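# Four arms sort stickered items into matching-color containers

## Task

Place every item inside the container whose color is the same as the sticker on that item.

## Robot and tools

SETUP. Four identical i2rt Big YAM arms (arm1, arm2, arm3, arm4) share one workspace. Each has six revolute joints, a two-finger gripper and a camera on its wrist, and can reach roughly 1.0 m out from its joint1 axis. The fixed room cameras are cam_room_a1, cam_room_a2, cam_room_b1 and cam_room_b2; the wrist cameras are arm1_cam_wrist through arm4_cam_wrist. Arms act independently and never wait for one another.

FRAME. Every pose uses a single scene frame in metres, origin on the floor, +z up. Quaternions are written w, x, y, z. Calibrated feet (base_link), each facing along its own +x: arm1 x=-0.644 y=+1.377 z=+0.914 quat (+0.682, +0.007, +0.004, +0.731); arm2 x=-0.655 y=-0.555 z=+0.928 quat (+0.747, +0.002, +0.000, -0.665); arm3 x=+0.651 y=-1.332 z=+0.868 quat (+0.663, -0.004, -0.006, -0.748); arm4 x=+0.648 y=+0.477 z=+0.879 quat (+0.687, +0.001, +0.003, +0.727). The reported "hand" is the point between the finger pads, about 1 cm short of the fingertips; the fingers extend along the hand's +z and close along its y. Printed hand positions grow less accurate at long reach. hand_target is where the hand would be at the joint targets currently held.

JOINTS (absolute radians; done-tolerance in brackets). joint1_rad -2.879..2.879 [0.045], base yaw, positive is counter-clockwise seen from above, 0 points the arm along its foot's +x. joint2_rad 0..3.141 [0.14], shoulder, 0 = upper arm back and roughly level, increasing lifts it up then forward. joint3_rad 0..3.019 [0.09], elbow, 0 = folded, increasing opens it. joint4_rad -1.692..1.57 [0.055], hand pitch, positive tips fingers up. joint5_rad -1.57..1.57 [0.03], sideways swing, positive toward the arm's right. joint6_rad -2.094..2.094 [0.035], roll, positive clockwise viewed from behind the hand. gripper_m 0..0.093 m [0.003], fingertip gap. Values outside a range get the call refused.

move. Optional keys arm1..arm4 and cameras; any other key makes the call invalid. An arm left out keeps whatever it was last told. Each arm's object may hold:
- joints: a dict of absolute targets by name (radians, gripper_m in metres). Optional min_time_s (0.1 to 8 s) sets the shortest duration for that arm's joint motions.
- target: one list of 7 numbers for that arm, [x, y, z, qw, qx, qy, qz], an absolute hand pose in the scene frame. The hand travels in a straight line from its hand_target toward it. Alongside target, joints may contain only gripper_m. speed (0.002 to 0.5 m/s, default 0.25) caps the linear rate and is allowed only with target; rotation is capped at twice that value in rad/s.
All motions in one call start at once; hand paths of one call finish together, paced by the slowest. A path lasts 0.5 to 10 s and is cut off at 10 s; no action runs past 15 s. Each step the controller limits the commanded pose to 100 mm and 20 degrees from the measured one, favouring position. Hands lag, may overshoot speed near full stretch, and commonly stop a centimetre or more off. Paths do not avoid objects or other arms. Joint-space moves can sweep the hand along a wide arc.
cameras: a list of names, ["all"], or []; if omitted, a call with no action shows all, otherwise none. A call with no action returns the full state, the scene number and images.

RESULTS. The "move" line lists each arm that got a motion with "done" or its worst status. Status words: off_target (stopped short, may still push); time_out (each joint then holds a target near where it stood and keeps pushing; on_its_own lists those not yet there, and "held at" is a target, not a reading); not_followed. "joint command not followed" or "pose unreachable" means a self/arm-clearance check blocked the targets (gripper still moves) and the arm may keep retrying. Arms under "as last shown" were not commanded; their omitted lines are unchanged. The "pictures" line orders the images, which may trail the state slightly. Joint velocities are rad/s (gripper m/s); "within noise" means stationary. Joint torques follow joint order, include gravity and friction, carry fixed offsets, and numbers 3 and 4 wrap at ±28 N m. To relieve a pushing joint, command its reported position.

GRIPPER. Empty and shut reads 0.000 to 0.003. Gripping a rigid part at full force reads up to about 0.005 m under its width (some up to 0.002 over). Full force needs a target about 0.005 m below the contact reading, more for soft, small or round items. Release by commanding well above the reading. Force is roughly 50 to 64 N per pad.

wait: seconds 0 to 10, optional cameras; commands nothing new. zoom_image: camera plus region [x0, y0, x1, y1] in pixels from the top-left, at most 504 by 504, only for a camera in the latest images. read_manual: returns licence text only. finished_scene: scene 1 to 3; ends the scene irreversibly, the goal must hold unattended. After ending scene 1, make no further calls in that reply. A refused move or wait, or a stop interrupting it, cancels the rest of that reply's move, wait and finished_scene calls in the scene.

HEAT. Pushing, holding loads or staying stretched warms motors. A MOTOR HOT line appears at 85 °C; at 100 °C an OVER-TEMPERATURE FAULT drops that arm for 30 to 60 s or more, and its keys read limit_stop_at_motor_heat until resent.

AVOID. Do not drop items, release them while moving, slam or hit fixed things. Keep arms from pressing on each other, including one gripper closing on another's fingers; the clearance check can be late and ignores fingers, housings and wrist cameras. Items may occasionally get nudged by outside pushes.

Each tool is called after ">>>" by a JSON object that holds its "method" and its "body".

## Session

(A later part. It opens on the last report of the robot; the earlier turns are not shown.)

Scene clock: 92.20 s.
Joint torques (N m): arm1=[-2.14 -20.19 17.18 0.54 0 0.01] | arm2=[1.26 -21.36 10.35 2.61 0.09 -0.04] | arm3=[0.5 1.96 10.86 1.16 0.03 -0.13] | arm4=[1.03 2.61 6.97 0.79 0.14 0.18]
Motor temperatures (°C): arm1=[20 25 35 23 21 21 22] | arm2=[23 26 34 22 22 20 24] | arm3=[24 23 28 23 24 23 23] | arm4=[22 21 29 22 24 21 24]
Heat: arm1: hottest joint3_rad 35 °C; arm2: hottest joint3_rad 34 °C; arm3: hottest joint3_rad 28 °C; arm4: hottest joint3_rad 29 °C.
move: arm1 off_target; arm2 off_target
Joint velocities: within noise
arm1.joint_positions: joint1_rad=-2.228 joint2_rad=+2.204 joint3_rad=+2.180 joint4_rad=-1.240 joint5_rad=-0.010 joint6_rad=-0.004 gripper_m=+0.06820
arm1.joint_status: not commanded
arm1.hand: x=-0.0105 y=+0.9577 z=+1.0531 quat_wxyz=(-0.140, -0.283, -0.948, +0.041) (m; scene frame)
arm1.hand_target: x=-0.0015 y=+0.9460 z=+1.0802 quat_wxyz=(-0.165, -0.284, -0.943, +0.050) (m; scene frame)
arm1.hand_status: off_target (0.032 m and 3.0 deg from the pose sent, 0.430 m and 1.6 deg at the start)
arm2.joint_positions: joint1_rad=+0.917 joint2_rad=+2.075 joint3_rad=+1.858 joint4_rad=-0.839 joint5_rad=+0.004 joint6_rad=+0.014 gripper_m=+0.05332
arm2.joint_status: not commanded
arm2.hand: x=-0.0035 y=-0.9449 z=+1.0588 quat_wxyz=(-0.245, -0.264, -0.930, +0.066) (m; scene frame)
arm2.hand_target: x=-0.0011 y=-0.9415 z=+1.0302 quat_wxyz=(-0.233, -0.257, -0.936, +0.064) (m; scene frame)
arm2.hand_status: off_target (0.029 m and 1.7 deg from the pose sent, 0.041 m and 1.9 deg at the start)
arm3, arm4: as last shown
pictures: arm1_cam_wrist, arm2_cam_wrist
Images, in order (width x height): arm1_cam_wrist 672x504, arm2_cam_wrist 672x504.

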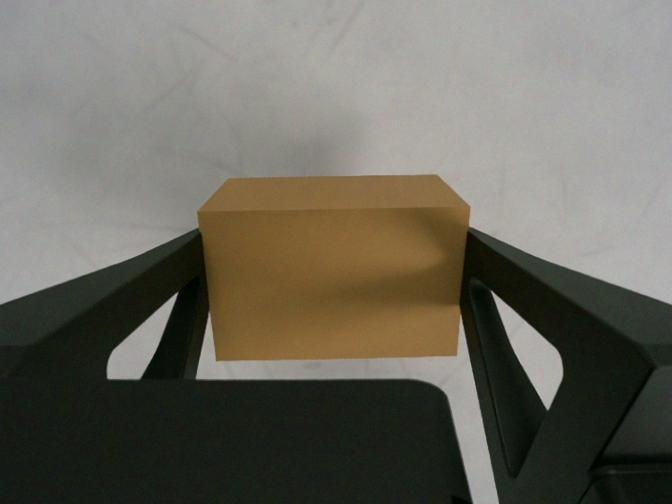

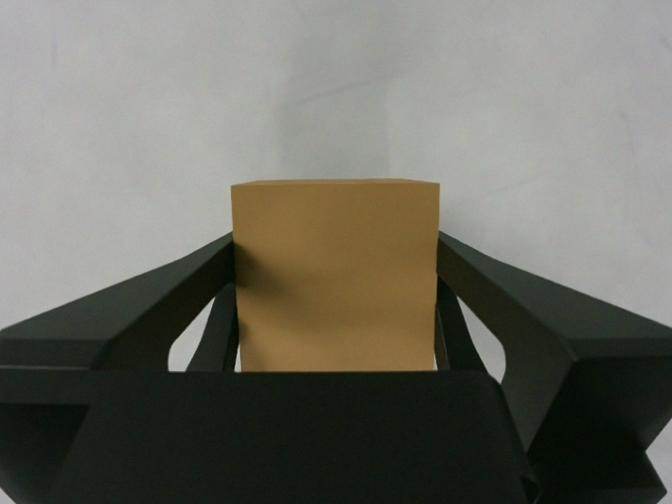

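>>> {"method": "move", "body": {"arm1": {"target":[0,0.945,1.04,0.1645,0.2836,0.9431,-0.0495],"speed":0.1}, "arm2": {"target":[0,-0.942,1.008,0.2333,0.2573,0.9355,-0.0642],"speed":0.1}, "cameras": ["arm1_cam_wrist"]}}

>>> {"method": "move", "body": {"arm1": {"target":[0,0.945,1.02,0.1645,0.2836,0.9431,-0.0495],"speed":0.1}, "arm2": {"target":[0,-0.942,1.034,0.2333,0.2573,0.9355,-0.0642],"speed":0.1}, "cameras": ["arm1_cam_wrist","cam_room_a2"]}}

>>> {"method": "zoom_image", "body": {"camera": "cam_room_a2", "region": [340, 130, 460, 220]}}

Scene clock: 98.30 s.
Joint torques (N m): arm1=[-2.61 -19.6 11.59 1.54 0.01 0.04] | arm2=[1.26 -20.66 9.72 2.58 0.06 -0.05] | arm3=[0.62 1.96 10.88 1.16 0.03 -0.11] | arm4=[0.79 3.14 6.91 0.73 0.15 0.17]
Motor temperatures (°C): arm1=[20 26 37 23 21 21 22] | arm2=[23 26 34 22 22 20 24] | arm3=[24 23 28 23 24 23 23] | arm4=[22 21 29 22 24 21 24]
Heat: arm1: hottest joint3_rad 37 °C; arm2: hottest joint3_rad 34 °C; arm3: hottest joint3_rad 28 °C; arm4: hottest joint3_rad 29 °C.
move: arm1 done; arm2 off_target
Joint velocities: within noise
arm1.joint_positions: joint1_rad=-2.228 joint2_rad=+2.208 joint3_rad=+2.157 joint4_rad=-1.169 joint5_rad=-0.010 joint6_rad=-0.004 gripper_m=+0.06820
arm1.joint_status: not commanded
arm1.hand: x=-0.0016 y=+0.9517 z=+1.0453 quat_wxyz=(-0.161, -0.282, -0.945, +0.047) (m; scene frame)
arm1.hand_target: x=-0.0002 y=+0.9451 z=+1.0401 quat_wxyz=(-0.165, -0.284, -0.943, +0.050) (m; scene frame)
arm1.hand_status: done (0.009 m and 0.5 deg from the pose sent, 0.021 m and 3.0 deg at the start)
arm2.joint_positions: joint1_rad=+0.917 joint2_rad=+2.082 joint3_rad=+1.833 joint4_rad=-0.791 joint5_rad=+0.004 joint6_rad=+0.014 gripper_m=+0.05332
arm2.joint_status: not commanded
arm2.hand: x=-0.0011 y=-0.9463 z=+1.0473 quat_wxyz=(-0.253, -0.264, -0.928, +0.068) (m; scene frame)
arm2.hand_target: x=-0.0015 y=-0.9413 z=+1.0090 quat_wxyz=(-0.233, -0.257, -0.936, +0.064) (m; scene frame)
arm2.hand_status: off_target (0.040 m and 2.6 deg from the pose sent, 0.051 m and 1.7 deg at the start)
arm3, arm4: as last shown
pictures: arm1_cam_wrist
Images, in order (width x height): arm1_cam_wrist 672x504.

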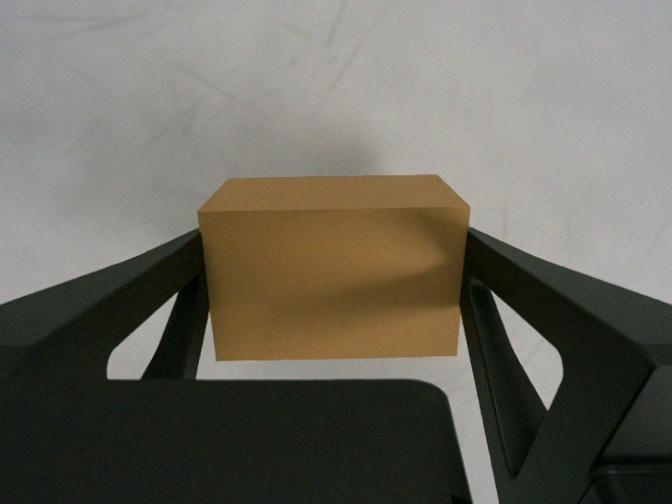

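Scene clock: 99.27 s.
Joint torques (N m): arm1=[-2.37 -19.43 10.85 1.54 0.02 0] | arm2=[1.32 -22.12 13.15 0.64 0.07 -0.02] | arm3=[0.5 1.85 10.84 1.16 0.03 -0.11] | arm4=[1.38 2.49 7.02 0.79 0.14 0.16]
Motor temperatures (°C): arm1=[20 26 37 23 21 21 22] | arm2=[23 26 34 22 22 20 24] | arm3=[24 23 28 23 24 23 23] | arm4=[22 21 29 22 24 21 24]
Heat: arm1: hottest joint3_rad 37 °C; arm2: hottest joint3_rad 34 °C; arm3: hottest joint3_rad 28 °C; arm4: hottest joint3_rad 29 °C.
move: arm1 off_target; arm2 off_target
Joint velocities: within noise
arm1.joint_positions: joint1_rad=-2.228 joint2_rad=+2.208 joint3_rad=+2.125 joint4_rad=-1.122 joint5_rad=-0.010 joint6_rad=-0.004 gripper_m=+0.06820
arm1.joint_status: not commanded
arm1.hand: x=+0.0004 y=+0.9503 z=+1.0340 quat_wxyz=(-0.168, -0.282, -0.943, +0.050) (m; scene frame)
arm1.hand_target: x=-0.0002 y=+0.9452 z=+1.0202 quat_wxyz=(-0.165, -0.284, -0.943, +0.050) (m; scene frame)
arm1.hand_status: off_target (0.015 m and 0.4 deg from the pose sent, 0.026 m and 0.5 deg at the start)
arm2.joint_positions: joint1_rad=+0.917 joint2_rad=+2.082 joint3_rad=+1.831 joint4_rad=-0.799 joint5_rad=+0.004 joint6_rad=+0.013 gripper_m=+0.05332
arm2.joint_status: not commanded
arm2.hand: x=-0.0028 y=-0.9453 z=+1.0457 quat_wxyz=(-0.249, -0.263, -0.930, +0.067) (m; scene frame)
arm2.hand_target: x=-0.0003 y=-0.9419 z=+1.0342 quat_wxyz=(-0.234, -0.257, -0.935, +0.064) (m; scene frame)
arm2.hand_status: off_target (0.012 m and 2.0 deg from the pose sent, 0.014 m and 2.5 deg at the start)
arm3, arm4: as last shown
pictures: arm1_cam_wrist, cam_room_a2
Images, in order (width x height): arm1_cam_wrist 672x504, cam_room_a2 672x504.

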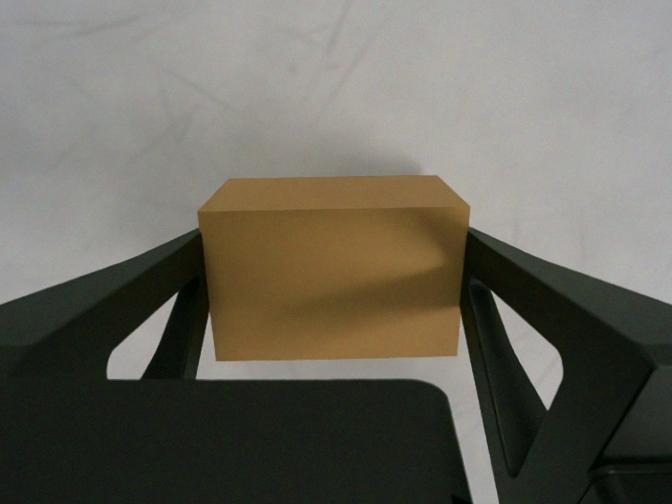

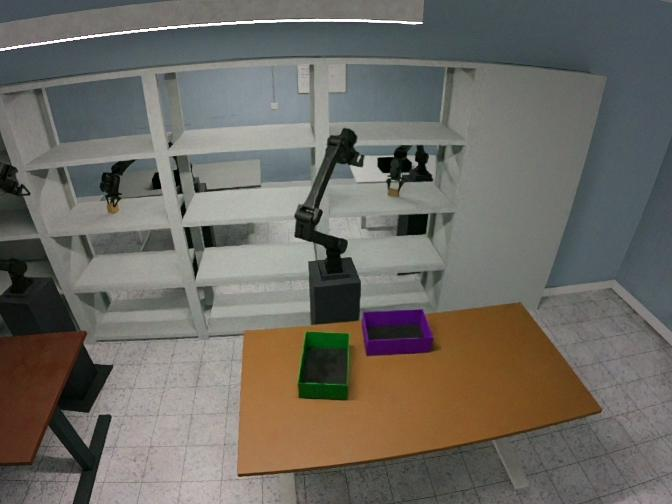

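Scaled by 4.200.

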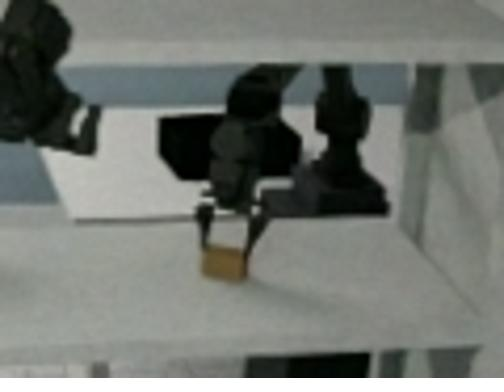

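>>> {"method": "move", "body": {"arm1": {"target":[0,0.945,1.007,0.1645,0.2836,0.9431,-0.0495],"speed":0.1}, "arm2": {"joints":{"gripper_m":0.09}}, "arm3": {"target":[0.36,-1.158,1.17,-0.0797,0.9196,-0.2529,-0.2899],"speed":0.25}, "cameras": ["arm1_cam_wrist","arm2_cam_wrist"]}}

Scene clock: 105.27 s.
Joint torques (N m): arm1=[-2.43 -18.9 9.2 2.09 0.09 -0.05] | arm2=[1.38 -22.18 13.12 1.18 0.08 -0.02] | arm3=[0.38 -4.6 9.8 1.78 0.13 -0.01] | arm4=[0.67 2.43 6.98 0.73 0.16 0.16]
Motor temperatures (°C): arm1=[20 26 36 23 21 21 22] | arm2=[23 26 34 22 22 20 24] | arm3=[24 23 28 23 24 23 23] | arm4=[22 21 29 22 24 21 24]
Heat: arm1: hottest joint3_rad 36 °C; arm2: hottest joint3_rad 34 °C; arm3: hottest joint3_rad 28 °C; arm4: hottest joint3_rad 29 °C.
move: arm1 off_target; arm2 done; arm3 done
Joint velocities: within noise
arm1.joint_positions: joint1_rad=-2.228 joint2_rad=+2.208 joint3_rad=+2.116 joint4_rad=-1.101 joint5_rad=-0.010 joint6_rad=-0.004 gripper_m=+0.06820
arm1.joint_status: not commanded
arm1.hand: x=+0.0025 y=+0.9489 z=+1.0315 quat_wxyz=(-0.173, -0.282, -0.942, +0.051) (m; scene frame)
arm1.hand_target: x=-0.0005 y=+0.9454 z=+1.0074 quat_wxyz=(-0.165, -0.284, -0.943, +0.049) (m; scene frame)
arm1.hand_status: off_target (0.025 m and 1.1 deg from the pose sent, 0.027 m and 0.4 deg at the start)
arm2.joint_positions: joint1_rad=+0.917 joint2_rad=+2.083 joint3_rad=+1.831 joint4_rad=-0.813 joint5_rad=+0.004 joint6_rad=+0.013 gripper_m=+0.08993
arm2.joint_status: all done
arm2.hand: x=-0.0055 y=-0.9436 z=+1.0434 quat_wxyz=(-0.242, -0.264, -0.932, +0.065) (m; scene frame)
arm2.hand_target: x=-0.0003 y=-0.9419 z=+1.0341 quat_wxyz=(-0.234, -0.257, -0.935, +0.064) (m; scene frame)
arm2.hand_status: not commanded
arm3.joint_positions: joint1_rad=-1.950 joint2_rad=+0.829 joint3_rad=+0.961 joint4_rad=-1.107 joint5_rad=+0.019 joint6_rad=+0.007 gripper_m=+0.09400
arm3.joint_status: not commanded
arm3.hand: x=+0.3593 y=-1.1639 z=+1.1656 quat_wxyz=(+0.074, -0.925, +0.244, +0.280) (m; scene frame)
arm3.hand_target: x=+0.3601 y=-1.1581 z=+1.1701 quat_wxyz=(+0.080, -0.920, +0.253, +0.290) (m; scene frame)
arm3.hand_status: done (0.007 m and 1.7 deg from the pose sent, 0.232 m and 12.5 deg at the start)
arm4: as last shown
pictures: arm1_cam_wrist, arm2_cam_wrist
Images, in order (width x height): arm1_cam_wrist 672x504, arm2_cam_wrist 672x504.

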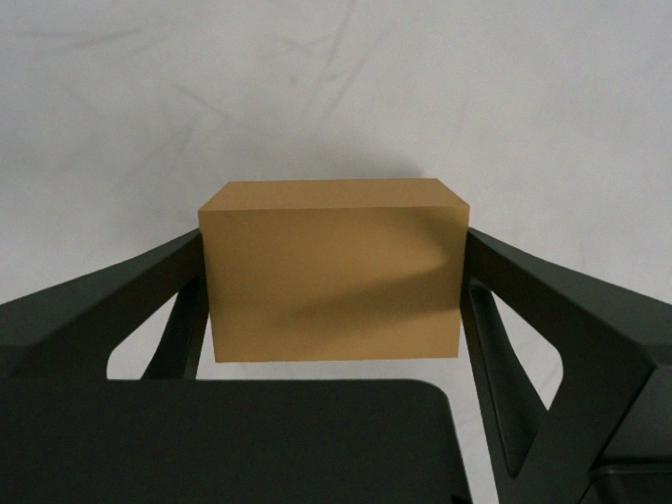

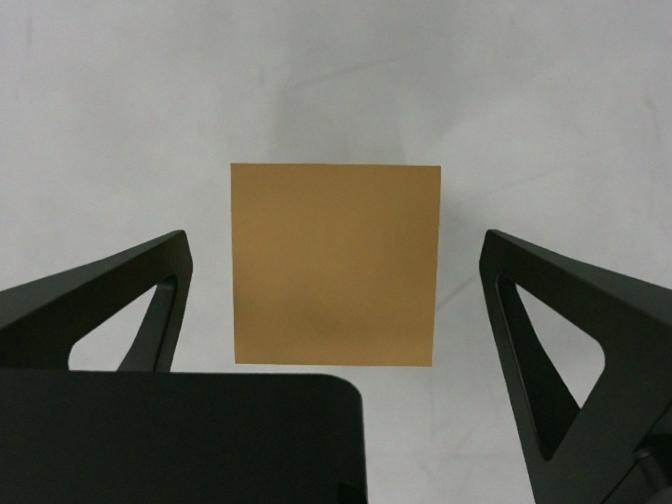

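>>> {"method": "move", "body": {"arm1": {"target":[0,0.945,1.025,0.1645,0.2836,0.9431,-0.0495],"speed":0.1}, "arm2": {"target":[-0.11,-0.879,1.13,0.2333,0.2573,0.9355,-0.0642],"speed":0.25}}}

>>> {"method": "move", "body": {"arm1": {"joints":{"gripper_m":0.09}}, "arm2": {"target":[-0.36,-0.731,1.17,0.2333,0.2573,0.9355,-0.0642],"speed":0.3}}}

>>> {"method": "move", "body": {"arm1": {"target":[-0.09,1.005,1.14,0.1645,0.2836,0.9431,-0.0495],"speed":0.2}, "arm4": {"target":[0.36,0.69,1.17,-0.0867,0.9133,-0.2749,-0.288],"speed":0.25}, "cameras": ["arm1_cam_wrist"]}}

>>> {"method": "move", "body": {"arm1": {"target":[-0.36,1.18,1.17,0.1645,0.2836,0.9431,-0.0495],"speed":0.3}, "arm3": {"target":[-0.024,-0.962,1.13,-0.0797,0.9196,-0.2529,-0.2899],"speed":0.3}, "cameras": ["arm3_cam_wrist"]}}

>>> {"method": "move", "body": {"arm4": {"target":[-0.010,0.985,1.125,-0.0867,0.9133,-0.2749,-0.288],"speed":0.3}, "cameras": ["arm4_cam_wrist"]}}

Scene clock: 114.77 s.
Joint torques (N m): arm1=[-2.67 -19.19 12.48 0.59 0.05 0] | arm2=[1.08 -17.32 10.36 1.25 0.02 -0.04] | arm3=[0.26 -4.84 9.8 1.78 0.14 -0.01] | arm4=[1.14 2.55 7.01 0.79 0.11 0.14]
Motor temperatures (°C): arm1=[20 26 35 23 21 21 22] | arm2=[23 27 34 22 22 20 24] | arm3=[24 23 29 23 24 23 23] | arm4=[22 21 30 22 24 21 24]
Heat: arm1: hottest joint3_rad 35 °C; arm2: hottest joint3_rad 34 °C; arm3: hottest joint3_rad 29 °C; arm4: hottest joint3_rad 30 °C.
move: arm1 done; arm2 off_target
Joint velocities: within noise
arm1.joint_positions: joint1_rad=-2.228 joint2_rad=+2.208 joint3_rad=+2.116 joint4_rad=-1.104 joint5_rad=-0.010 joint6_rad=-0.004 gripper_m=+0.06820
arm1.joint_status: not commanded
arm1.hand: x=+0.0019 y=+0.9493 z=+1.0315 quat_wxyz=(-0.172, -0.282, -0.943, +0.051) (m; scene frame)
arm1.hand_target: x=-0.0001 y=+0.9451 z=+1.0249 quat_wxyz=(-0.165, -0.284, -0.943, +0.050) (m; scene frame)
arm1.hand_status: done (0.008 m and 0.9 deg from the pose sent, 0.008 m and 1.0 deg at the start)
arm2.joint_positions: joint1_rad=+0.917 joint2_rad=+1.696 joint3_rad=+1.529 joint4_rad=-0.873 joint5_rad=+0.004 joint6_rad=+0.013 gripper_m=+0.08993
arm2.joint_status: not commanded
arm2.hand: x=-0.1071 y=-0.8837 z=+1.1488 quat_wxyz=(-0.254, -0.263, -0.928, +0.068) (m; scene frame)
arm2.hand_target: x=-0.1102 y=-0.8790 z=+1.1303 quat_wxyz=(-0.233, -0.257, -0.935, +0.064) (m; scene frame)
arm2.hand_status: off_target (0.020 m and 2.6 deg from the pose sent, 0.150 m and 1.3 deg at the start)
arm3, arm4: as last shown
pictures: none

Scene clock: 116.40 s.
Joint torques (N m): arm1=[-2.14 -19.6 12.55 0.72 0.05 0] | arm2=[1.32 -4.78 10.61 1.2 0.09 -0.01] | arm3=[0.32 -4.84 9.8 1.74 0.13 -0.01] | arm4=[0.85 3.14 6.9 0.76 0.14 0.16]
Motor temperatures (°C): arm1=[20 26 35 23 21 21 22] | arm2=[23 27 34 22 22 20 23] | arm3=[24 23 29 23 24 23 23] | arm4=[22 21 30 22 24 21 24]
Heat: arm1: hottest joint3_rad 35 °C; arm2: hottest joint3_rad 34 °C; arm3: hottest joint3_rad 29 °C; arm4: hottest joint3_rad 30 °C.
move: arm1 done; arm2 off_target
Joint velocities: within noise
arm1.joint_positions: joint1_rad=-2.228 joint2_rad=+2.212 joint3_rad=+2.116 joint4_rad=-1.108 joint5_rad=-0.010 joint6_rad=-0.004 gripper_m=+0.08996
arm1.joint_status: all done
arm1.hand: x=+0.0009 y=+0.9499 z=+1.0280 quat_wxyz=(-0.168, -0.282, -0.943, +0.050) (m; scene frame)
arm1.hand_target: x=-0.0001 y=+0.9451 z=+1.0252 quat_wxyz=(-0.165, -0.284, -0.943, +0.050) (m; scene frame)
arm1.hand_status: not commanded
arm2.joint_positions: joint1_rad=+0.917 joint2_rad=+0.905 joint3_rad=+0.899 joint4_rad=-1.039 joint5_rad=+0.004 joint6_rad=+0.013 gripper_m=+0.08993
arm2.joint_status: not commanded
arm2.hand: x=-0.3573 y=-0.7349 z=+1.1815 quat_wxyz=(-0.251, -0.263, -0.929, +0.068) (m; scene frame)
arm2.hand_target: x=-0.3601 y=-0.7311 z=+1.1702 quat_wxyz=(-0.233, -0.257, -0.935, +0.064) (m; scene frame)
arm2.hand_status: off_target (0.012 m and 2.3 deg from the pose sent, 0.296 m and 2.6 deg at the start)
arm3, arm4: as last shown
pictures: none

Scene clock: 118.20 s.
Joint torques (N m): arm1=[-2.08 -19.08 11.06 0.66 -0.02 0] | arm2=[1.26 -4.66 10.61 1.2 0.09 -0.01] | arm3=[0.21 -4.66 9.83 1.8 0.12 -0.01] | arm4=[0.38 -5.54 9.87 1.5 -0.06 -0.1]
Motor temperatures (°C): arm1=[20 26 35 23 21 21 22] | arm2=[23 27 34 22 22 20 23] | arm3=[24 23 29 23 24 23 23] | arm4=[22 21 30 22 24 21 24]
Heat: arm1: hottest joint3_rad 35 °C; arm2: hottest joint3_rad 34 °C; arm3: hottest joint3_rad 29 °C; arm4: hottest joint3_rad 30 °C.
move: arm1 off_target; arm4 done
Joint velocities: within noise
arm1.joint_positions: joint1_rad=-2.228 joint2_rad=+1.878 joint3_rad=+1.842 joint4_rad=-1.184 joint5_rad=-0.010 joint6_rad=-0.004 gripper_m=+0.08996
arm1.joint_status: not commanded
arm1.hand: x=-0.0838 y=+1.0072 z=+1.1291 quat_wxyz=(-0.161, -0.282, -0.945, +0.048) (m; scene frame)
arm1.hand_target: x=-0.0899 y=+1.0050 z=+1.1398 quat_wxyz=(-0.164, -0.284, -0.943, +0.050) (m; scene frame)
arm1.hand_status: off_target (0.013 m and 0.5 deg from the pose sent, 0.155 m and 0.4 deg at the start)
arm2, arm3: as last shown
arm4.joint_positions: joint1_rad=+0.876 joint2_rad=+0.892 joint3_rad=+0.950 joint4_rad=-1.050 joint5_rad=-0.026 joint6_rad=-0.039 gripper_m=+0.09399
arm4.joint_status: not commanded
arm4.hand: x=+0.3626 y=+0.6859 z=+1.1624 quat_wxyz=(-0.081, +0.916, -0.280, -0.275) (m; scene frame)
arm4.hand_target: x=+0.3602 y=+0.6899 z=+1.1702 quat_wxyz=(-0.087, +0.913, -0.275, -0.288) (m; scene frame)
arm4.hand_status: done (0.009 m and 1.8 deg from the pose sent, 0.273 m and 15.4 deg at the start)
pictures: arm1_cam_wrist
Images, in order (width x height): arm1_cam_wrist 672x504.

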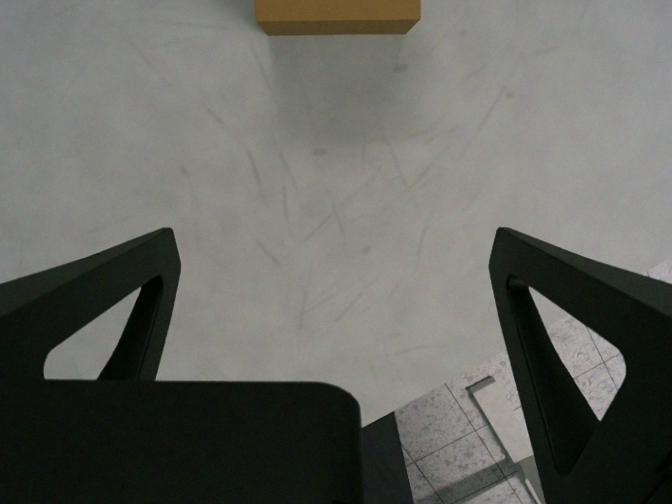

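Scene clock: 120.53 s.
Joint torques (N m): arm1=[-3.14 -2.78 11.21 0.66 -0.05 -0.05] | arm2=[1.14 -4.84 10.61 1.18 0.09 -0.01] | arm3=[2.02 -23.71 14.5 0.7 0.13 0.03] | arm4=[0.5 -5.89 9.84 1.57 -0.06 -0.08]
Motor temperatures (°C): arm1=[20 26 35 23 21 21 22] | arm2=[23 26 34 22 22 20 23] | arm3=[24 23 29 23 24 23 23] | arm4=[22 21 30 22 24 21 24]
Heat: arm1: hottest joint3_rad 35 °C; arm2: hottest joint3_rad 34 °C; arm3: hottest joint3_rad 29 °C; arm4: hottest joint3_rad 30 °C.
move: arm1 done; arm3 off_target
Joint velocities: within noise
arm1.joint_positions: joint1_rad=-2.249 joint2_rad=+0.991 joint3_rad=+1.014 joint4_rad=-1.223 joint5_rad=-0.017 joint6_rad=-0.024 gripper_m=+0.08996
arm1.joint_status: not commanded
arm1.hand: x=-0.3571 y=+1.1824 z=+1.1712 quat_wxyz=(-0.170, -0.282, -0.943, +0.051) (m; scene frame)
arm1.hand_target: x=-0.3600 y=+1.1800 z=+1.1699 quat_wxyz=(-0.164, -0.284, -0.943, +0.050) (m; scene frame)
arm1.hand_status: done (0.004 m and 0.7 deg from the pose sent, 0.328 m and 0.5 deg at the start)
arm2, arm4: as last shown
arm3.joint_positions: joint1_rad=-1.948 joint2_rad=+1.995 joint3_rad=+2.004 joint4_rad=-1.005 joint5_rad=+0.034 joint6_rad=+0.026 gripper_m=+0.09400
arm3.joint_status: not commanded
arm3.hand: x=-0.0107 y=-0.9617 z=+1.1048 quat_wxyz=(+0.076, -0.926, +0.255, +0.269) (m; scene frame)
arm3.hand_target: x=-0.0228 y=-0.9628 z=+1.1300 quat_wxyz=(+0.080, -0.919, +0.253, +0.290) (m; scene frame)
arm3.hand_status: off_target (0.028 m and 2.5 deg from the pose sent, 0.435 m and 1.7 deg at the start)
pictures: arm3_cam_wrist
Images, in order (width x height): arm3_cam_wrist 672x504.

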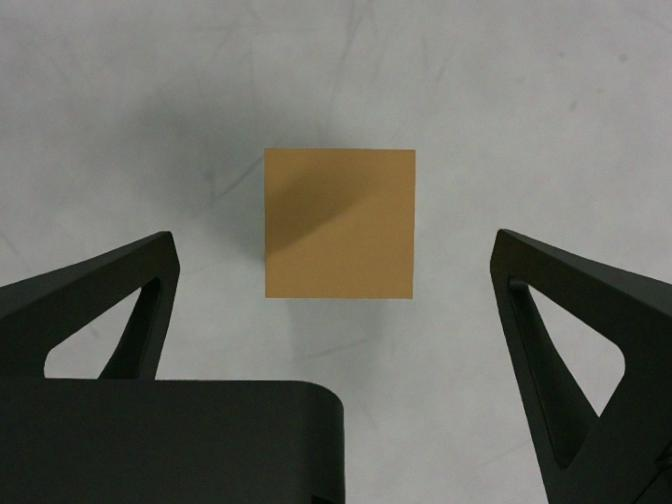

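Scene clock: 123.17 s.
Joint torques (N m): arm1=[-2.55 -3.08 11.34 0.65 -0.07 -0.06] | arm2=[1.26 -4.84 10.61 1.2 0.09 0] | arm3=[2.2 -23.53 14.56 0.73 0.13 0.03] | arm4=[0.38 -26.11 13.14 0.42 -0.06 -0.08]
Motor temperatures (°C): arm1=[20 26 35 23 21 21 22] | arm2=[23 26 34 22 22 20 23] | arm3=[24 23 30 23 24 23 23] | arm4=[22 22 31 22 24 21 24]
Heat: arm1: hottest joint3_rad 35 °C; arm2: hottest joint3_rad 34 °C; arm3: hottest joint3_rad 30 °C; arm4: hottest joint3_rad 31 °C.
move: arm4 off_target
Joint velocities: within noise
arm1, arm2, arm3: as last shown
arm4.joint_positions: joint1_rad=+0.859 joint2_rad=+2.225 joint3_rad=+2.364 joint4_rad=-1.120 joint5_rad=-0.037 joint6_rad=-0.054 gripper_m=+0.09399
arm4.joint_status: not commanded
arm4.hand: x=-0.0065 y=+0.9749 z=+1.1169 quat_wxyz=(-0.082, +0.915, -0.279, -0.280) (m; scene frame)
arm4.hand_target: x=-0.0093 y=+0.9846 z=+1.1250 quat_wxyz=(-0.087, +0.913, -0.275, -0.289) (m; scene frame)
arm4.hand_status: off_target (0.013 m and 1.1 deg from the pose sent, 0.479 m and 1.8 deg at the start)
pictures: arm4_cam_wrist
Images, in order (width x height): arm4_cam_wrist 672x504.

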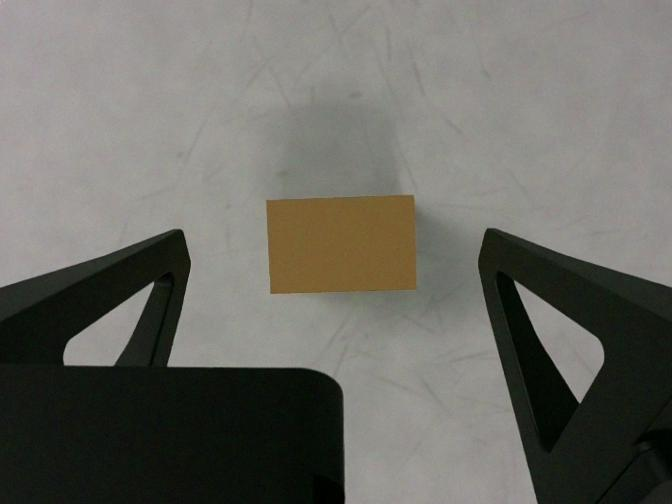

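>>> {"method": "move", "body": {"arm1": {"joints":{"joint2_rad":0.65,"joint3_rad":1.43,"joint4_rad":-1.5},"min_time_s":3}, "arm2": {"joints":{"joint2_rad":0.65,"joint3_rad":1.43,"joint4_rad":-1.5},"min_time_s":3}, "arm3": {"target":[-0.0235,-0.966,1.043,-0.0797,0.9196,-0.2529,-0.2899],"speed":0.12}, "arm4": {"target":[-0.008,0.984,1.025,-0.0867,0.9133,-0.2749,-0.288],"speed":0.12}, "cameras": ["arm3_cam_wrist","arm4_cam_wrist"]}}

Scene clock: 139.67 s.
Joint torques (N m): arm1=[-3.02 3.25 13.6 1.28 -0.03 -0.05] | arm2=[1.2 -0.44 13.3 1.63 0.1 -0.02] | arm3=[2.49 -22.53 9.32 1.84 0.14 0.02] | arm4=[0.38 -27.69 9.5 1.51 -0.1 -0.07]
Motor temperatures (°C): arm1=[20 25 35 23 21 21 22] | arm2=[23 26 34 22 22 20 23] | arm3=[24 25 32 23 24 23 23] | arm4=[22 24 33 22 24 21 24]
Heat: arm1: hottest joint3_rad 35 °C; arm2: hottest joint3_rad 34 °C; arm3: hottest joint3_rad 32 °C; arm4: hottest joint3_rad 33 °C.
move: arm1 done; arm2 done; arm3 off_target; arm4 done
Joint velocities: within noise
arm1.joint_positions: joint1_rad=-2.249 joint2_rad=+0.652 joint3_rad=+1.382 joint4_rad=-1.491 joint5_rad=-0.017 joint6_rad=-0.024 gripper_m=+0.08996
arm1.joint_status: all done
arm1.hand: x=-0.4489 y=+1.2484 z=+1.4085 quat_wxyz=(-0.369, -0.262, -0.884, +0.116) (m; scene frame)
arm1.hand_target: x=-0.4556 y=+1.2506 z=+1.4298 quat_wxyz=(-0.387, -0.260, -0.876, +0.125) (m; scene frame)
arm1.hand_status: not commanded
arm2.joint_positions: joint1_rad=+0.917 joint2_rad=+0.656 joint3_rad=+1.384 joint4_rad=-1.486 joint5_rad=+0.004 joint6_rad=+0.013 gripper_m=+0.08993
arm2.joint_status: all done
arm2.hand: x=-0.4604 y=-0.6747 z=+1.4271 quat_wxyz=(-0.382, -0.251, -0.884, +0.103) (m; scene frame)
arm2.hand_target: x=-0.4676 y=-0.6693 z=+1.4469 quat_wxyz=(-0.398, -0.243, -0.878, +0.108) (m; scene frame)
arm2.hand_status: not commanded
arm3.joint_positions: joint1_rad=-1.948 joint2_rad=+1.996 joint3_rad=+1.856 joint4_rad=-0.809 joint5_rad=+0.037 joint6_rad=+0.028 gripper_m=+0.09400
arm3.joint_status: not commanded
arm3.hand: x=-0.0161 y=-0.9590 z=+1.0542 quat_wxyz=(+0.082, -0.918, +0.255, +0.291) (m; scene frame)
arm3.hand_target: x=-0.0232 y=-0.9662 z=+1.0429 quat_wxyz=(+0.080, -0.920, +0.253, +0.290) (m; scene frame)
arm3.hand_status: off_target (0.015 m and 0.4 deg from the pose sent, 0.063 m and 2.5 deg at the start)
arm4.joint_positions: joint1_rad=+0.857 joint2_rad=+2.225 joint3_rad=+2.121 joint4_rad=-0.876 joint5_rad=-0.037 joint6_rad=-0.055 gripper_m=+0.09399
arm4.joint_status: not commanded
arm4.hand: x=-0.0078 y=+0.9764 z=+1.0242 quat_wxyz=(-0.083, +0.915, -0.279, -0.281) (m; scene frame)
arm4.hand_target: x=-0.0078 y=+0.9841 z=+1.0252 quat_wxyz=(-0.087, +0.913, -0.275, -0.288) (m; scene frame)
arm4.hand_status: done (0.008 m and 1.1 deg from the pose sent, 0.092 m and 1.1 deg at the start)
pictures: arm3_cam_wrist, arm4_cam_wrist
Images, in order (width x height): arm3_cam_wrist 672x504, arm4_cam_wrist 672x504.

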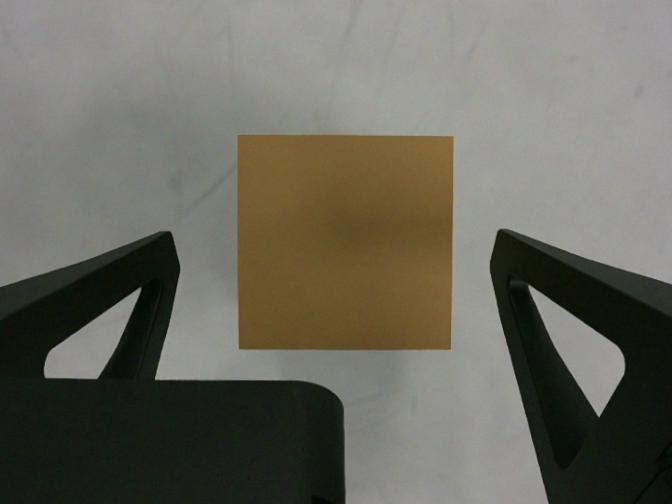

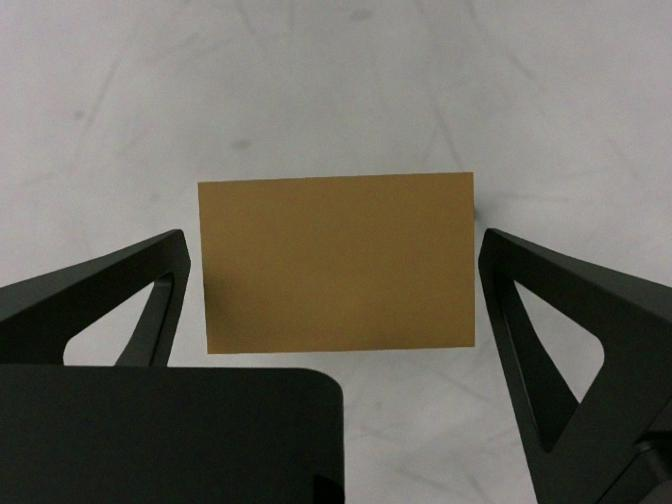

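>>> {"method": "move", "body": {"arm3": {"joints":{"gripper_m":0.042}}, "arm4": {"joints":{"gripper_m":0.052}}, "cameras": ["arm3_cam_wrist","arm4_cam_wrist"]}}

>>> {"method": "move", "body": {"arm3": {"target":[0.06,-0.985,1.14,-0.0797,0.9196,-0.2529,-0.2899],"speed":0.2}, "arm4": {"target":[0.06,0.935,1.14,-0.0867,0.9133,-0.2749,-0.288],"speed":0.2}, "cameras": ["arm3_cam_wrist","arm4_cam_wrist"]}}

>>> {"method": "move", "body": {"arm3": {"target":[0.36,-1.158,1.17,-0.0797,0.9196,-0.2529,-0.2899],"speed":0.3}, "arm4": {"target":[0.36,0.69,1.17,-0.0867,0.9133,-0.2749,-0.288],"speed":0.3}}}

>>> {"method": "move", "body": {"arm3": {"joints":{"joint1_rad":1.054,"joint2_rad":0.65,"joint3_rad":1.43,"joint4_rad":-1.5,"joint5_rad":0,"joint6_rad":0},"min_time_s":3.5}, "arm4": {"joints":{"joint1_rad":-1.176,"joint2_rad":0.65,"joint3_rad":1.43,"joint4_rad":-1.5,"joint5_rad":0,"joint6_rad":0},"min_time_s":3.5}}}

>>> {"method": "move", "body": {"arm3": {"target":[1.145,-1.715,0.96,0.2777,0.2994,0.9082,-0.0916],"speed":0.35}, "arm4": {"target":[1.14,0.72,0.96,0.2855,-0.207,0.9336,0.0633],"speed":0.35}, "cameras": ["arm3_cam_wrist","arm4_cam_wrist"]}}

Scene clock: 157.27 s.
Joint torques (N m): arm1=[-2.61 3.14 13.71 1.24 -0.04 -0.04] | arm2=[1.32 -0.38 13.3 1.66 0.09 -0.01] | arm3=[2.43 -22.77 9.35 1.78 0.1 0.02] | arm4=[0.26 -27.58 9.46 1.44 -0.05 -0.03]
Motor temperatures (°C): arm1=[20 25 34 23 21 21 22] | arm2=[23 25 33 22 22 20 23] | arm3=[24 26 31 23 24 23 23] | arm4=[22 26 34 22 24 21 24]
Heat: arm1: hottest joint3_rad 34 °C; arm2: hottest joint3_rad 33 °C; arm3: hottest joint3_rad 31 °C; arm4: hottest joint3_rad 34 °C.
move: arm3 off_target; arm4 off_target
Joint velocities: within noise
arm1, arm2: as last shown
arm3.joint_positions: joint1_rad=-1.948 joint2_rad=+1.996 joint3_rad=+1.856 joint4_rad=-0.809 joint5_rad=+0.038 joint6_rad=+0.029 gripper_m=+0.05325
arm3.joint_status: gripper_m off_target (ended at +0.05328, target +0.04200)
arm3.hand: x=-0.0160 y=-0.9588 z=+1.0542 quat_wxyz=(+0.082, -0.918, +0.255, +0.291) (m; scene frame)
arm3.hand_target: x=-0.0232 y=-0.9662 z=+1.0429 quat_wxyz=(+0.080, -0.920, +0.253, +0.290) (m; scene frame)
arm3.hand_status: not commanded
arm4.joint_positions: joint1_rad=+0.857 joint2_rad=+2.225 joint3_rad=+2.121 joint4_rad=-0.875 joint5_rad=-0.038 joint6_rad=-0.059 gripper_m=+0.06972
arm4.joint_status: gripper_m off_target (ended at +0.06974, target +0.05200)
arm4.hand: x=-0.0080 y=+0.9763 z=+1.0243 quat_wxyz=(-0.083, +0.915, -0.277, -0.281) (m; scene frame)
arm4.hand_target: x=-0.0078 y=+0.9840 z=+1.0251 quat_wxyz=(-0.087, +0.913, -0.275, -0.288) (m; scene frame)
arm4.hand_status: not commanded
pictures: arm3_cam_wrist, arm4_cam_wrist
Images, in order (width x height): arm3_cam_wrist 672x504, arm4_cam_wrist 672x504.

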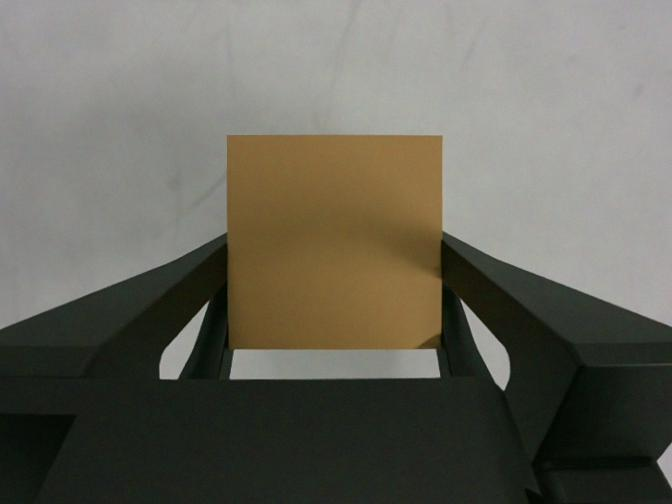

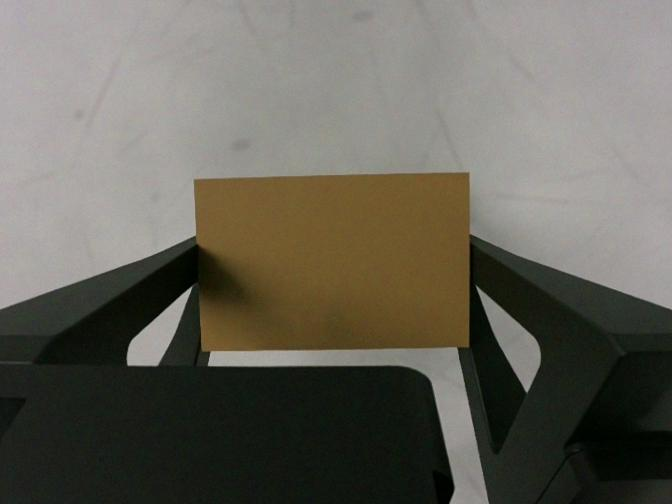

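Scene clock: 158.77 s.
Joint torques (N m): arm1=[-2.78 3.02 13.7 1.06 -0.05 -0.07] | arm2=[1.14 -0.44 13.26 1.63 0.09 -0.01] | arm3=[0.56 -20.07 9.51 0.95 -0.07 -0.12] | arm4=[0.73 -23.12 9.47 0.47 -0.05 -0.06]
Motor temperatures (°C): arm1=[20 25 34 23 21 21 22] | arm2=[23 25 33 22 22 20 23] | arm3=[24 26 31 23 24 23 23] | arm4=[22 26 34 22 24 21 25]
Heat: arm1: hottest joint3_rad 34 °C; arm2: hottest joint3_rad 33 °C; arm3: hottest joint3_rad 31 °C; arm4: hottest joint3_rad 34 °C.
move: arm3 done; arm4 done
Joint velocities: within noise
arm1, arm2: as last shown
arm3.joint_positions: joint1_rad=-1.957 joint2_rad=+1.749 joint3_rad=+1.728 joint4_rad=-0.920 joint5_rad=+0.021 joint6_rad=+0.015 gripper_m=+0.05324
arm3.joint_status: not commanded
arm3.hand: x=+0.0547 y=-0.9923 z=+1.1449 quat_wxyz=(+0.079, -0.919, +0.250, +0.296) (m; scene frame)
arm3.hand_target: x=+0.0600 y=-0.9851 z=+1.1402 quat_wxyz=(+0.080, -0.920, +0.253, +0.290) (m; scene frame)
arm3.hand_status: done (0.010 m and 0.8 deg from the pose sent, 0.117 m and 0.5 deg at the start)
arm4.joint_positions: joint1_rad=+0.853 joint2_rad=+1.933 joint3_rad=+1.948 joint4_rad=-0.964 joint5_rad=-0.040 joint6_rad=-0.061 gripper_m=+0.06972
arm4.joint_status: not commanded
arm4.hand: x=+0.0563 y=+0.9310 z=+1.1453 quat_wxyz=(-0.088, +0.910, -0.276, -0.295) (m; scene frame)
arm4.hand_target: x=+0.0599 y=+0.9349 z=+1.1400 quat_wxyz=(-0.087, +0.913, -0.275, -0.288) (m; scene frame)
arm4.hand_status: done (0.008 m and 0.9 deg from the pose sent, 0.140 m and 1.0 deg at the start)
pictures: arm3_cam_wrist, arm4_cam_wrist
Images, in order (width x height): arm3_cam_wrist 672x504, arm4_cam_wrist 672x504.

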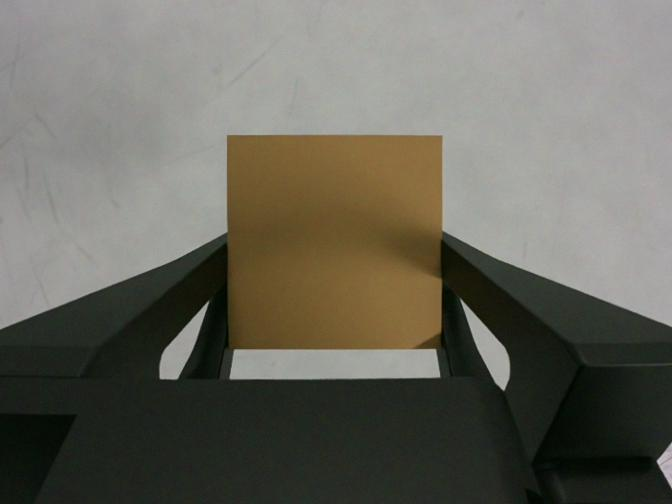

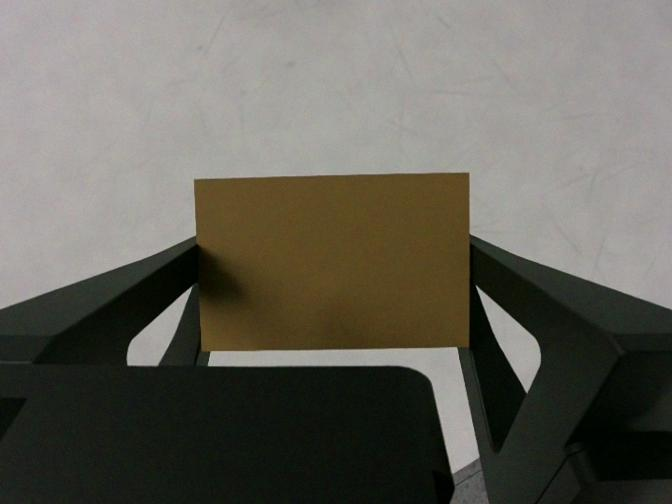

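Scene clock: 160.83 s.
Joint torques (N m): arm1=[-3.14 3.08 13.67 1.07 -0.08 -0.06] | arm2=[1.14 -0.32 13.3 1.59 0.08 -0.02] | arm3=[0.67 -3.37 9.47 0.98 0.05 -0.08] | arm4=[1.38 -3.43 9.62 0.58 0.18 0.12]
Motor temperatures (°C): arm1=[20 25 34 23 21 21 22] | arm2=[23 25 33 22 22 20 23] | arm3=[24 26 31 23 24 23 23] | arm4=[22 26 34 22 24 21 25]
Heat: arm1: hottest joint3_rad 34 °C; arm2: hottest joint3_rad 33 °C; arm3: hottest joint3_rad 31 °C; arm4: hottest joint3_rad 34 °C.
move: arm3 done; arm4 done
Joint velocities: within noise
arm1, arm2: as last shown
arm3.joint_positions: joint1_rad=-1.957 joint2_rad=+0.817 joint3_rad=+0.966 joint4_rad=-1.086 joint5_rad=+0.021 joint6_rad=+0.015 gripper_m=+0.05324
arm3.joint_status: not commanded
arm3.hand: x=+0.3581 y=-1.1603 z=+1.1748 quat_wxyz=(+0.079, -0.918, +0.250, +0.298) (m; scene frame)
arm3.hand_target: x=+0.3600 y=-1.1580 z=+1.1701 quat_wxyz=(+0.080, -0.920, +0.253, +0.290) (m; scene frame)
arm3.hand_status: done (0.006 m and 1.0 deg from the pose sent, 0.348 m and 0.8 deg at the start)
arm4.joint_positions: joint1_rad=+0.862 joint2_rad=+0.876 joint3_rad=+0.954 joint4_rad=-1.021 joint5_rad=-0.033 joint6_rad=-0.061 gripper_m=+0.06972
arm4.joint_status: not commanded
arm4.hand: x=+0.3616 y=+0.6915 z=+1.1739 quat_wxyz=(-0.091, +0.911, -0.273, -0.296) (m; scene frame)
arm4.hand_target: x=+0.3600 y=+0.6900 z=+1.1700 quat_wxyz=(-0.087, +0.913, -0.275, -0.288) (m; scene frame)
arm4.hand_status: done (0.004 m and 1.1 deg from the pose sent, 0.388 m and 0.9 deg at the start)
pictures: none

Scene clock: 164.70 s.
Joint torques (N m): arm1=[-2.84 3.14 13.74 1.11 -0.05 -0.09] | arm2=[1.2 -0.5 13.29 1.62 0.09 -0.02] | arm3=[2.2 0.67 12.1 1.25 -0.01 -0.11] | arm4=[0.32 0.26 10.74 0.76 0.2 0.19]
Motor temperatures (°C): arm1=[20 25 34 23 21 21 22] | arm2=[23 25 33 22 22 20 23] | arm3=[24 26 32 23 24 23 24] | arm4=[22 26 35 22 24 21 25]
Heat: arm1: hottest joint3_rad 34 °C; arm2: hottest joint3_rad 33 °C; arm3: hottest joint3_rad 32 °C; arm4: hottest joint3_rad 35 °C.
move: arm3 done; arm4 done
Joint velocities: within noise
arm1, arm2: as last shown
arm3.joint_positions: joint1_rad=+1.043 joint2_rad=+0.656 joint3_rad=+1.381 joint4_rad=-1.495 joint5_rad=+0.001 joint6_rad=+0.007 gripper_m=+0.05323
arm3.joint_status: all done
arm3.hand: x=+0.8310 y=-1.4624 z=+1.3653 quat_wxyz=(-0.372, -0.294, -0.871, +0.129) (m; scene frame)
arm3.hand_target: x=+0.8264 y=-1.4554 z=+1.3883 quat_wxyz=(-0.394, -0.283, -0.864, +0.135) (m; scene frame)
arm3.hand_status: not commanded
arm4.joint_positions: joint1_rad=-1.173 joint2_rad=+0.657 joint3_rad=+1.384 joint4_rad=-1.489 joint5_rad=-0.002 joint6_rad=-0.013 gripper_m=+0.06973
arm4.joint_status: all done
arm4.hand: x=+0.8553 y=+0.5792 z=+1.3761 quat_wxyz=(-0.381, +0.214, -0.895, -0.086) (m; scene frame)
arm4.hand_target: x=+0.8480 y=+0.5744 z=+1.3968 quat_wxyz=(-0.400, +0.204, -0.889, -0.091) (m; scene frame)
arm4.hand_status: not commanded
pictures: none

Scene clock: 167.27 s.
Joint torques (N m): arm1=[-3.25 3.19 13.6 1.17 -0.09 0] | arm2=[1.32 -0.38 13.3 1.58 0.09 -0.02] | arm3=[0.09 -18.49 12.34 1.68 -0.07 -0.12] | arm4=[1.67 -15.56 10.51 1.44 0.21 0.14]
Motor temperatures (°C): arm1=[20 24 34 23 21 21 22] | arm2=[23 25 33 22 22 20 23] | arm3=[24 25 32 23 24 23 24] | arm4=[22 26 35 22 24 21 25]
Heat: arm1: hottest joint3_rad 34 °C; arm2: hottest joint3_rad 33 °C; arm3: hottest joint3_rad 32 °C; arm4: hottest joint3_rad 35 °C.
move: arm3 off_target; arm4 off_target
Joint velocities: within noise
arm1, arm2: as last shown
arm3.joint_positions: joint1_rad=+1.039 joint2_rad=+1.766 joint3_rad=+1.170 joint4_rad=-0.464 joint5_rad=-0.022 joint6_rad=-0.013 gripper_m=+0.05323
arm3.joint_status: not commanded
arm3.hand: x=+1.1291 y=-1.6923 z=+0.9311 quat_wxyz=(-0.245, -0.300, -0.919, +0.079) (m; scene frame)
arm3.hand_target: x=+1.1432 y=-1.7138 z=+0.9607 quat_wxyz=(-0.277, -0.299, -0.908, +0.092) (m; scene frame)
arm3.hand_status: off_target (0.040 m and 4.2 deg from the pose sent, 0.572 m and 12.4 deg at the start)
arm4.joint_positions: joint1_rad=-1.172 joint2_rad=+1.588 joint3_rad=+0.925 joint4_rad=-0.379 joint5_rad=+0.010 joint6_rad=+0.009 gripper_m=+0.06973
arm4.joint_status: not commanded
arm4.hand: x=+1.1182 y=+0.7054 z=+0.9350 quat_wxyz=(-0.253, +0.213, -0.942, -0.054) (m; scene frame)
arm4.hand_target: x=+1.1384 y=+0.7194 z=+0.9608 quat_wxyz=(-0.285, +0.207, -0.934, -0.064) (m; scene frame)
arm4.hand_status: off_target (0.036 m and 4.1 deg from the pose sent, 0.523 m and 12.1 deg at the start)
pictures: arm3_cam_wrist, arm4_cam_wrist
Images, in order (width x height): arm3_cam_wrist 672x504, arm4_cam_wrist 672x504.

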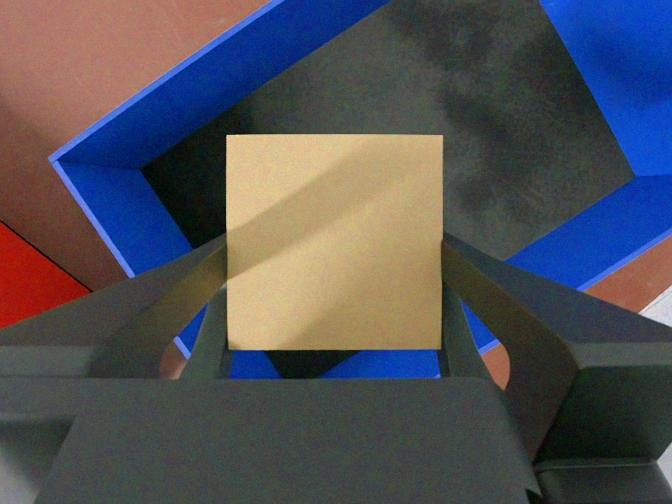

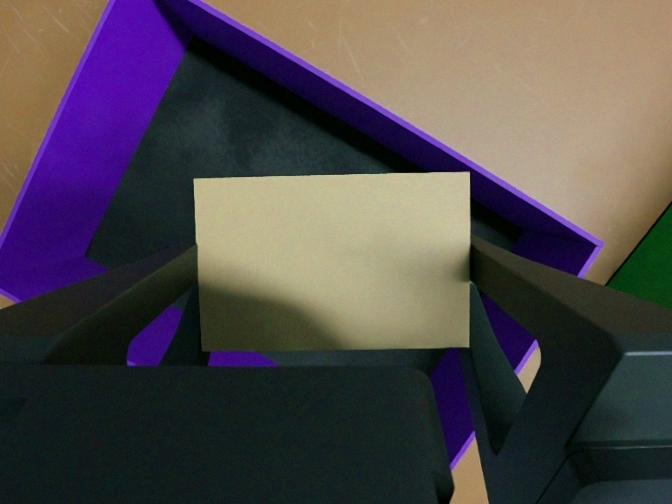

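>>> {"method": "move", "body": {"arm3": {"target":[1.160,-1.767,0.83,0.2777,0.2994,0.9082,-0.0916],"speed":0.25}, "arm4": {"target":[1.130,0.737,0.83,0.2855,-0.207,0.9336,0.0633],"speed":0.25}, "cameras": ["arm3_cam_wrist","arm4_cam_wrist"]}}

Scene clock: 182.67 s.
Joint torques (N m): arm1=[-2.55 2.9 13.65 1.14 -0.05 -0.04] | arm2=[1.2 -0.32 13.29 1.65 0.08 -0.01] | arm3=[0.32 -21.54 10.36 1.73 -0.12 -0.13] | arm4=[0.97 -16.56 5.79 1.55 0.25 0.18]
Motor temperatures (°C): arm1=[20 24 34 23 21 21 21] | arm2=[23 25 33 22 22 20 23] | arm3=[24 26 31 23 24 23 24] | arm4=[22 25 34 22 24 21 26]
Heat: arm1: hottest joint3_rad 34 °C; arm2: hottest joint3_rad 33 °C; arm3: hottest joint3_rad 31 °C; arm4: hottest joint3_rad 34 °C.
move: arm3 off_target; arm4 off_target
Joint velocities: within noise
arm1, arm2: as last shown
arm3.joint_positions: joint1_rad=+0.982 joint2_rad=+2.069 joint3_rad=+1.238 joint4_rad=-0.224 joint5_rad=-0.051 joint6_rad=-0.057 gripper_m=+0.05323
arm3.joint_status: not commanded
arm3.hand: x=+1.1436 y=-1.7446 z=+0.8068 quat_wxyz=(-0.248, -0.302, -0.917, +0.078) (m; scene frame)
arm3.hand_target: x=+1.1587 y=-1.7661 z=+0.8311 quat_wxyz=(-0.278, -0.299, -0.908, +0.092) (m; scene frame)
arm3.hand_status: off_target (0.036 m and 3.8 deg from the pose sent, 0.130 m and 4.2 deg at the start)
arm4.joint_positions: joint1_rad=-1.125 joint2_rad=+1.857 joint3_rad=+0.874 joint4_rad=-0.018 joint5_rad=+0.035 joint6_rad=+0.046 gripper_m=+0.06973
arm4.joint_status: not commanded
arm4.hand: x=+1.1234 y=+0.7312 z=+0.8239 quat_wxyz=(-0.272, +0.213, -0.937, -0.059) (m; scene frame)
arm4.hand_target: x=+1.1298 y=+0.7369 z=+0.8301 quat_wxyz=(-0.285, +0.207, -0.934, -0.063) (m; scene frame)
arm4.hand_status: off_target (0.011 m and 1.8 deg from the pose sent, 0.110 m and 4.1 deg at the start)
pictures: arm3_cam_wrist, arm4_cam_wrist
Images, in order (width x height): arm3_cam_wrist 672x504, arm4_cam_wrist 672x504.

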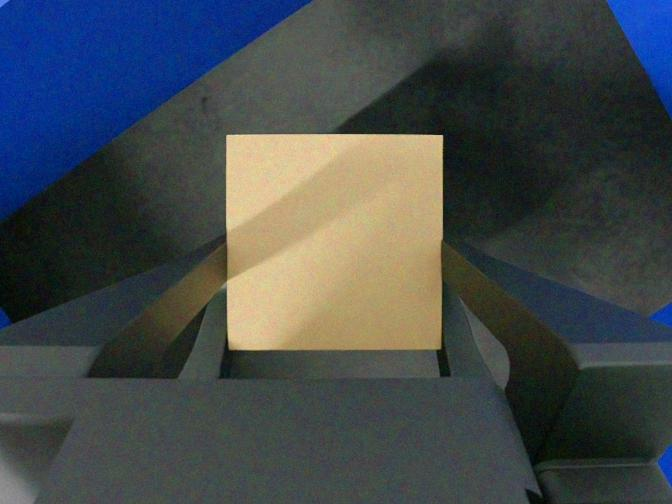

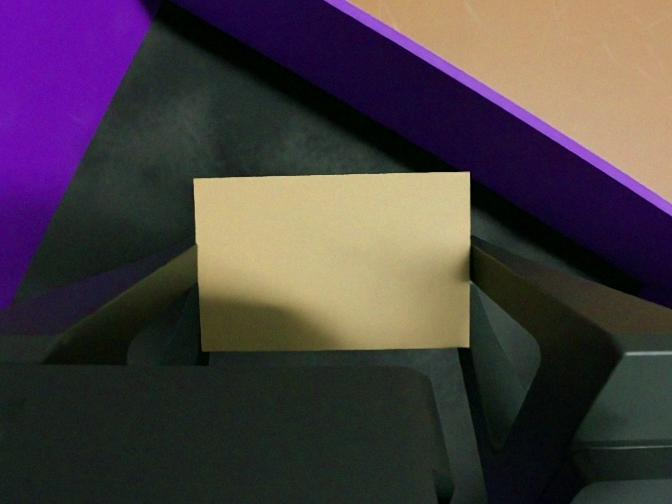

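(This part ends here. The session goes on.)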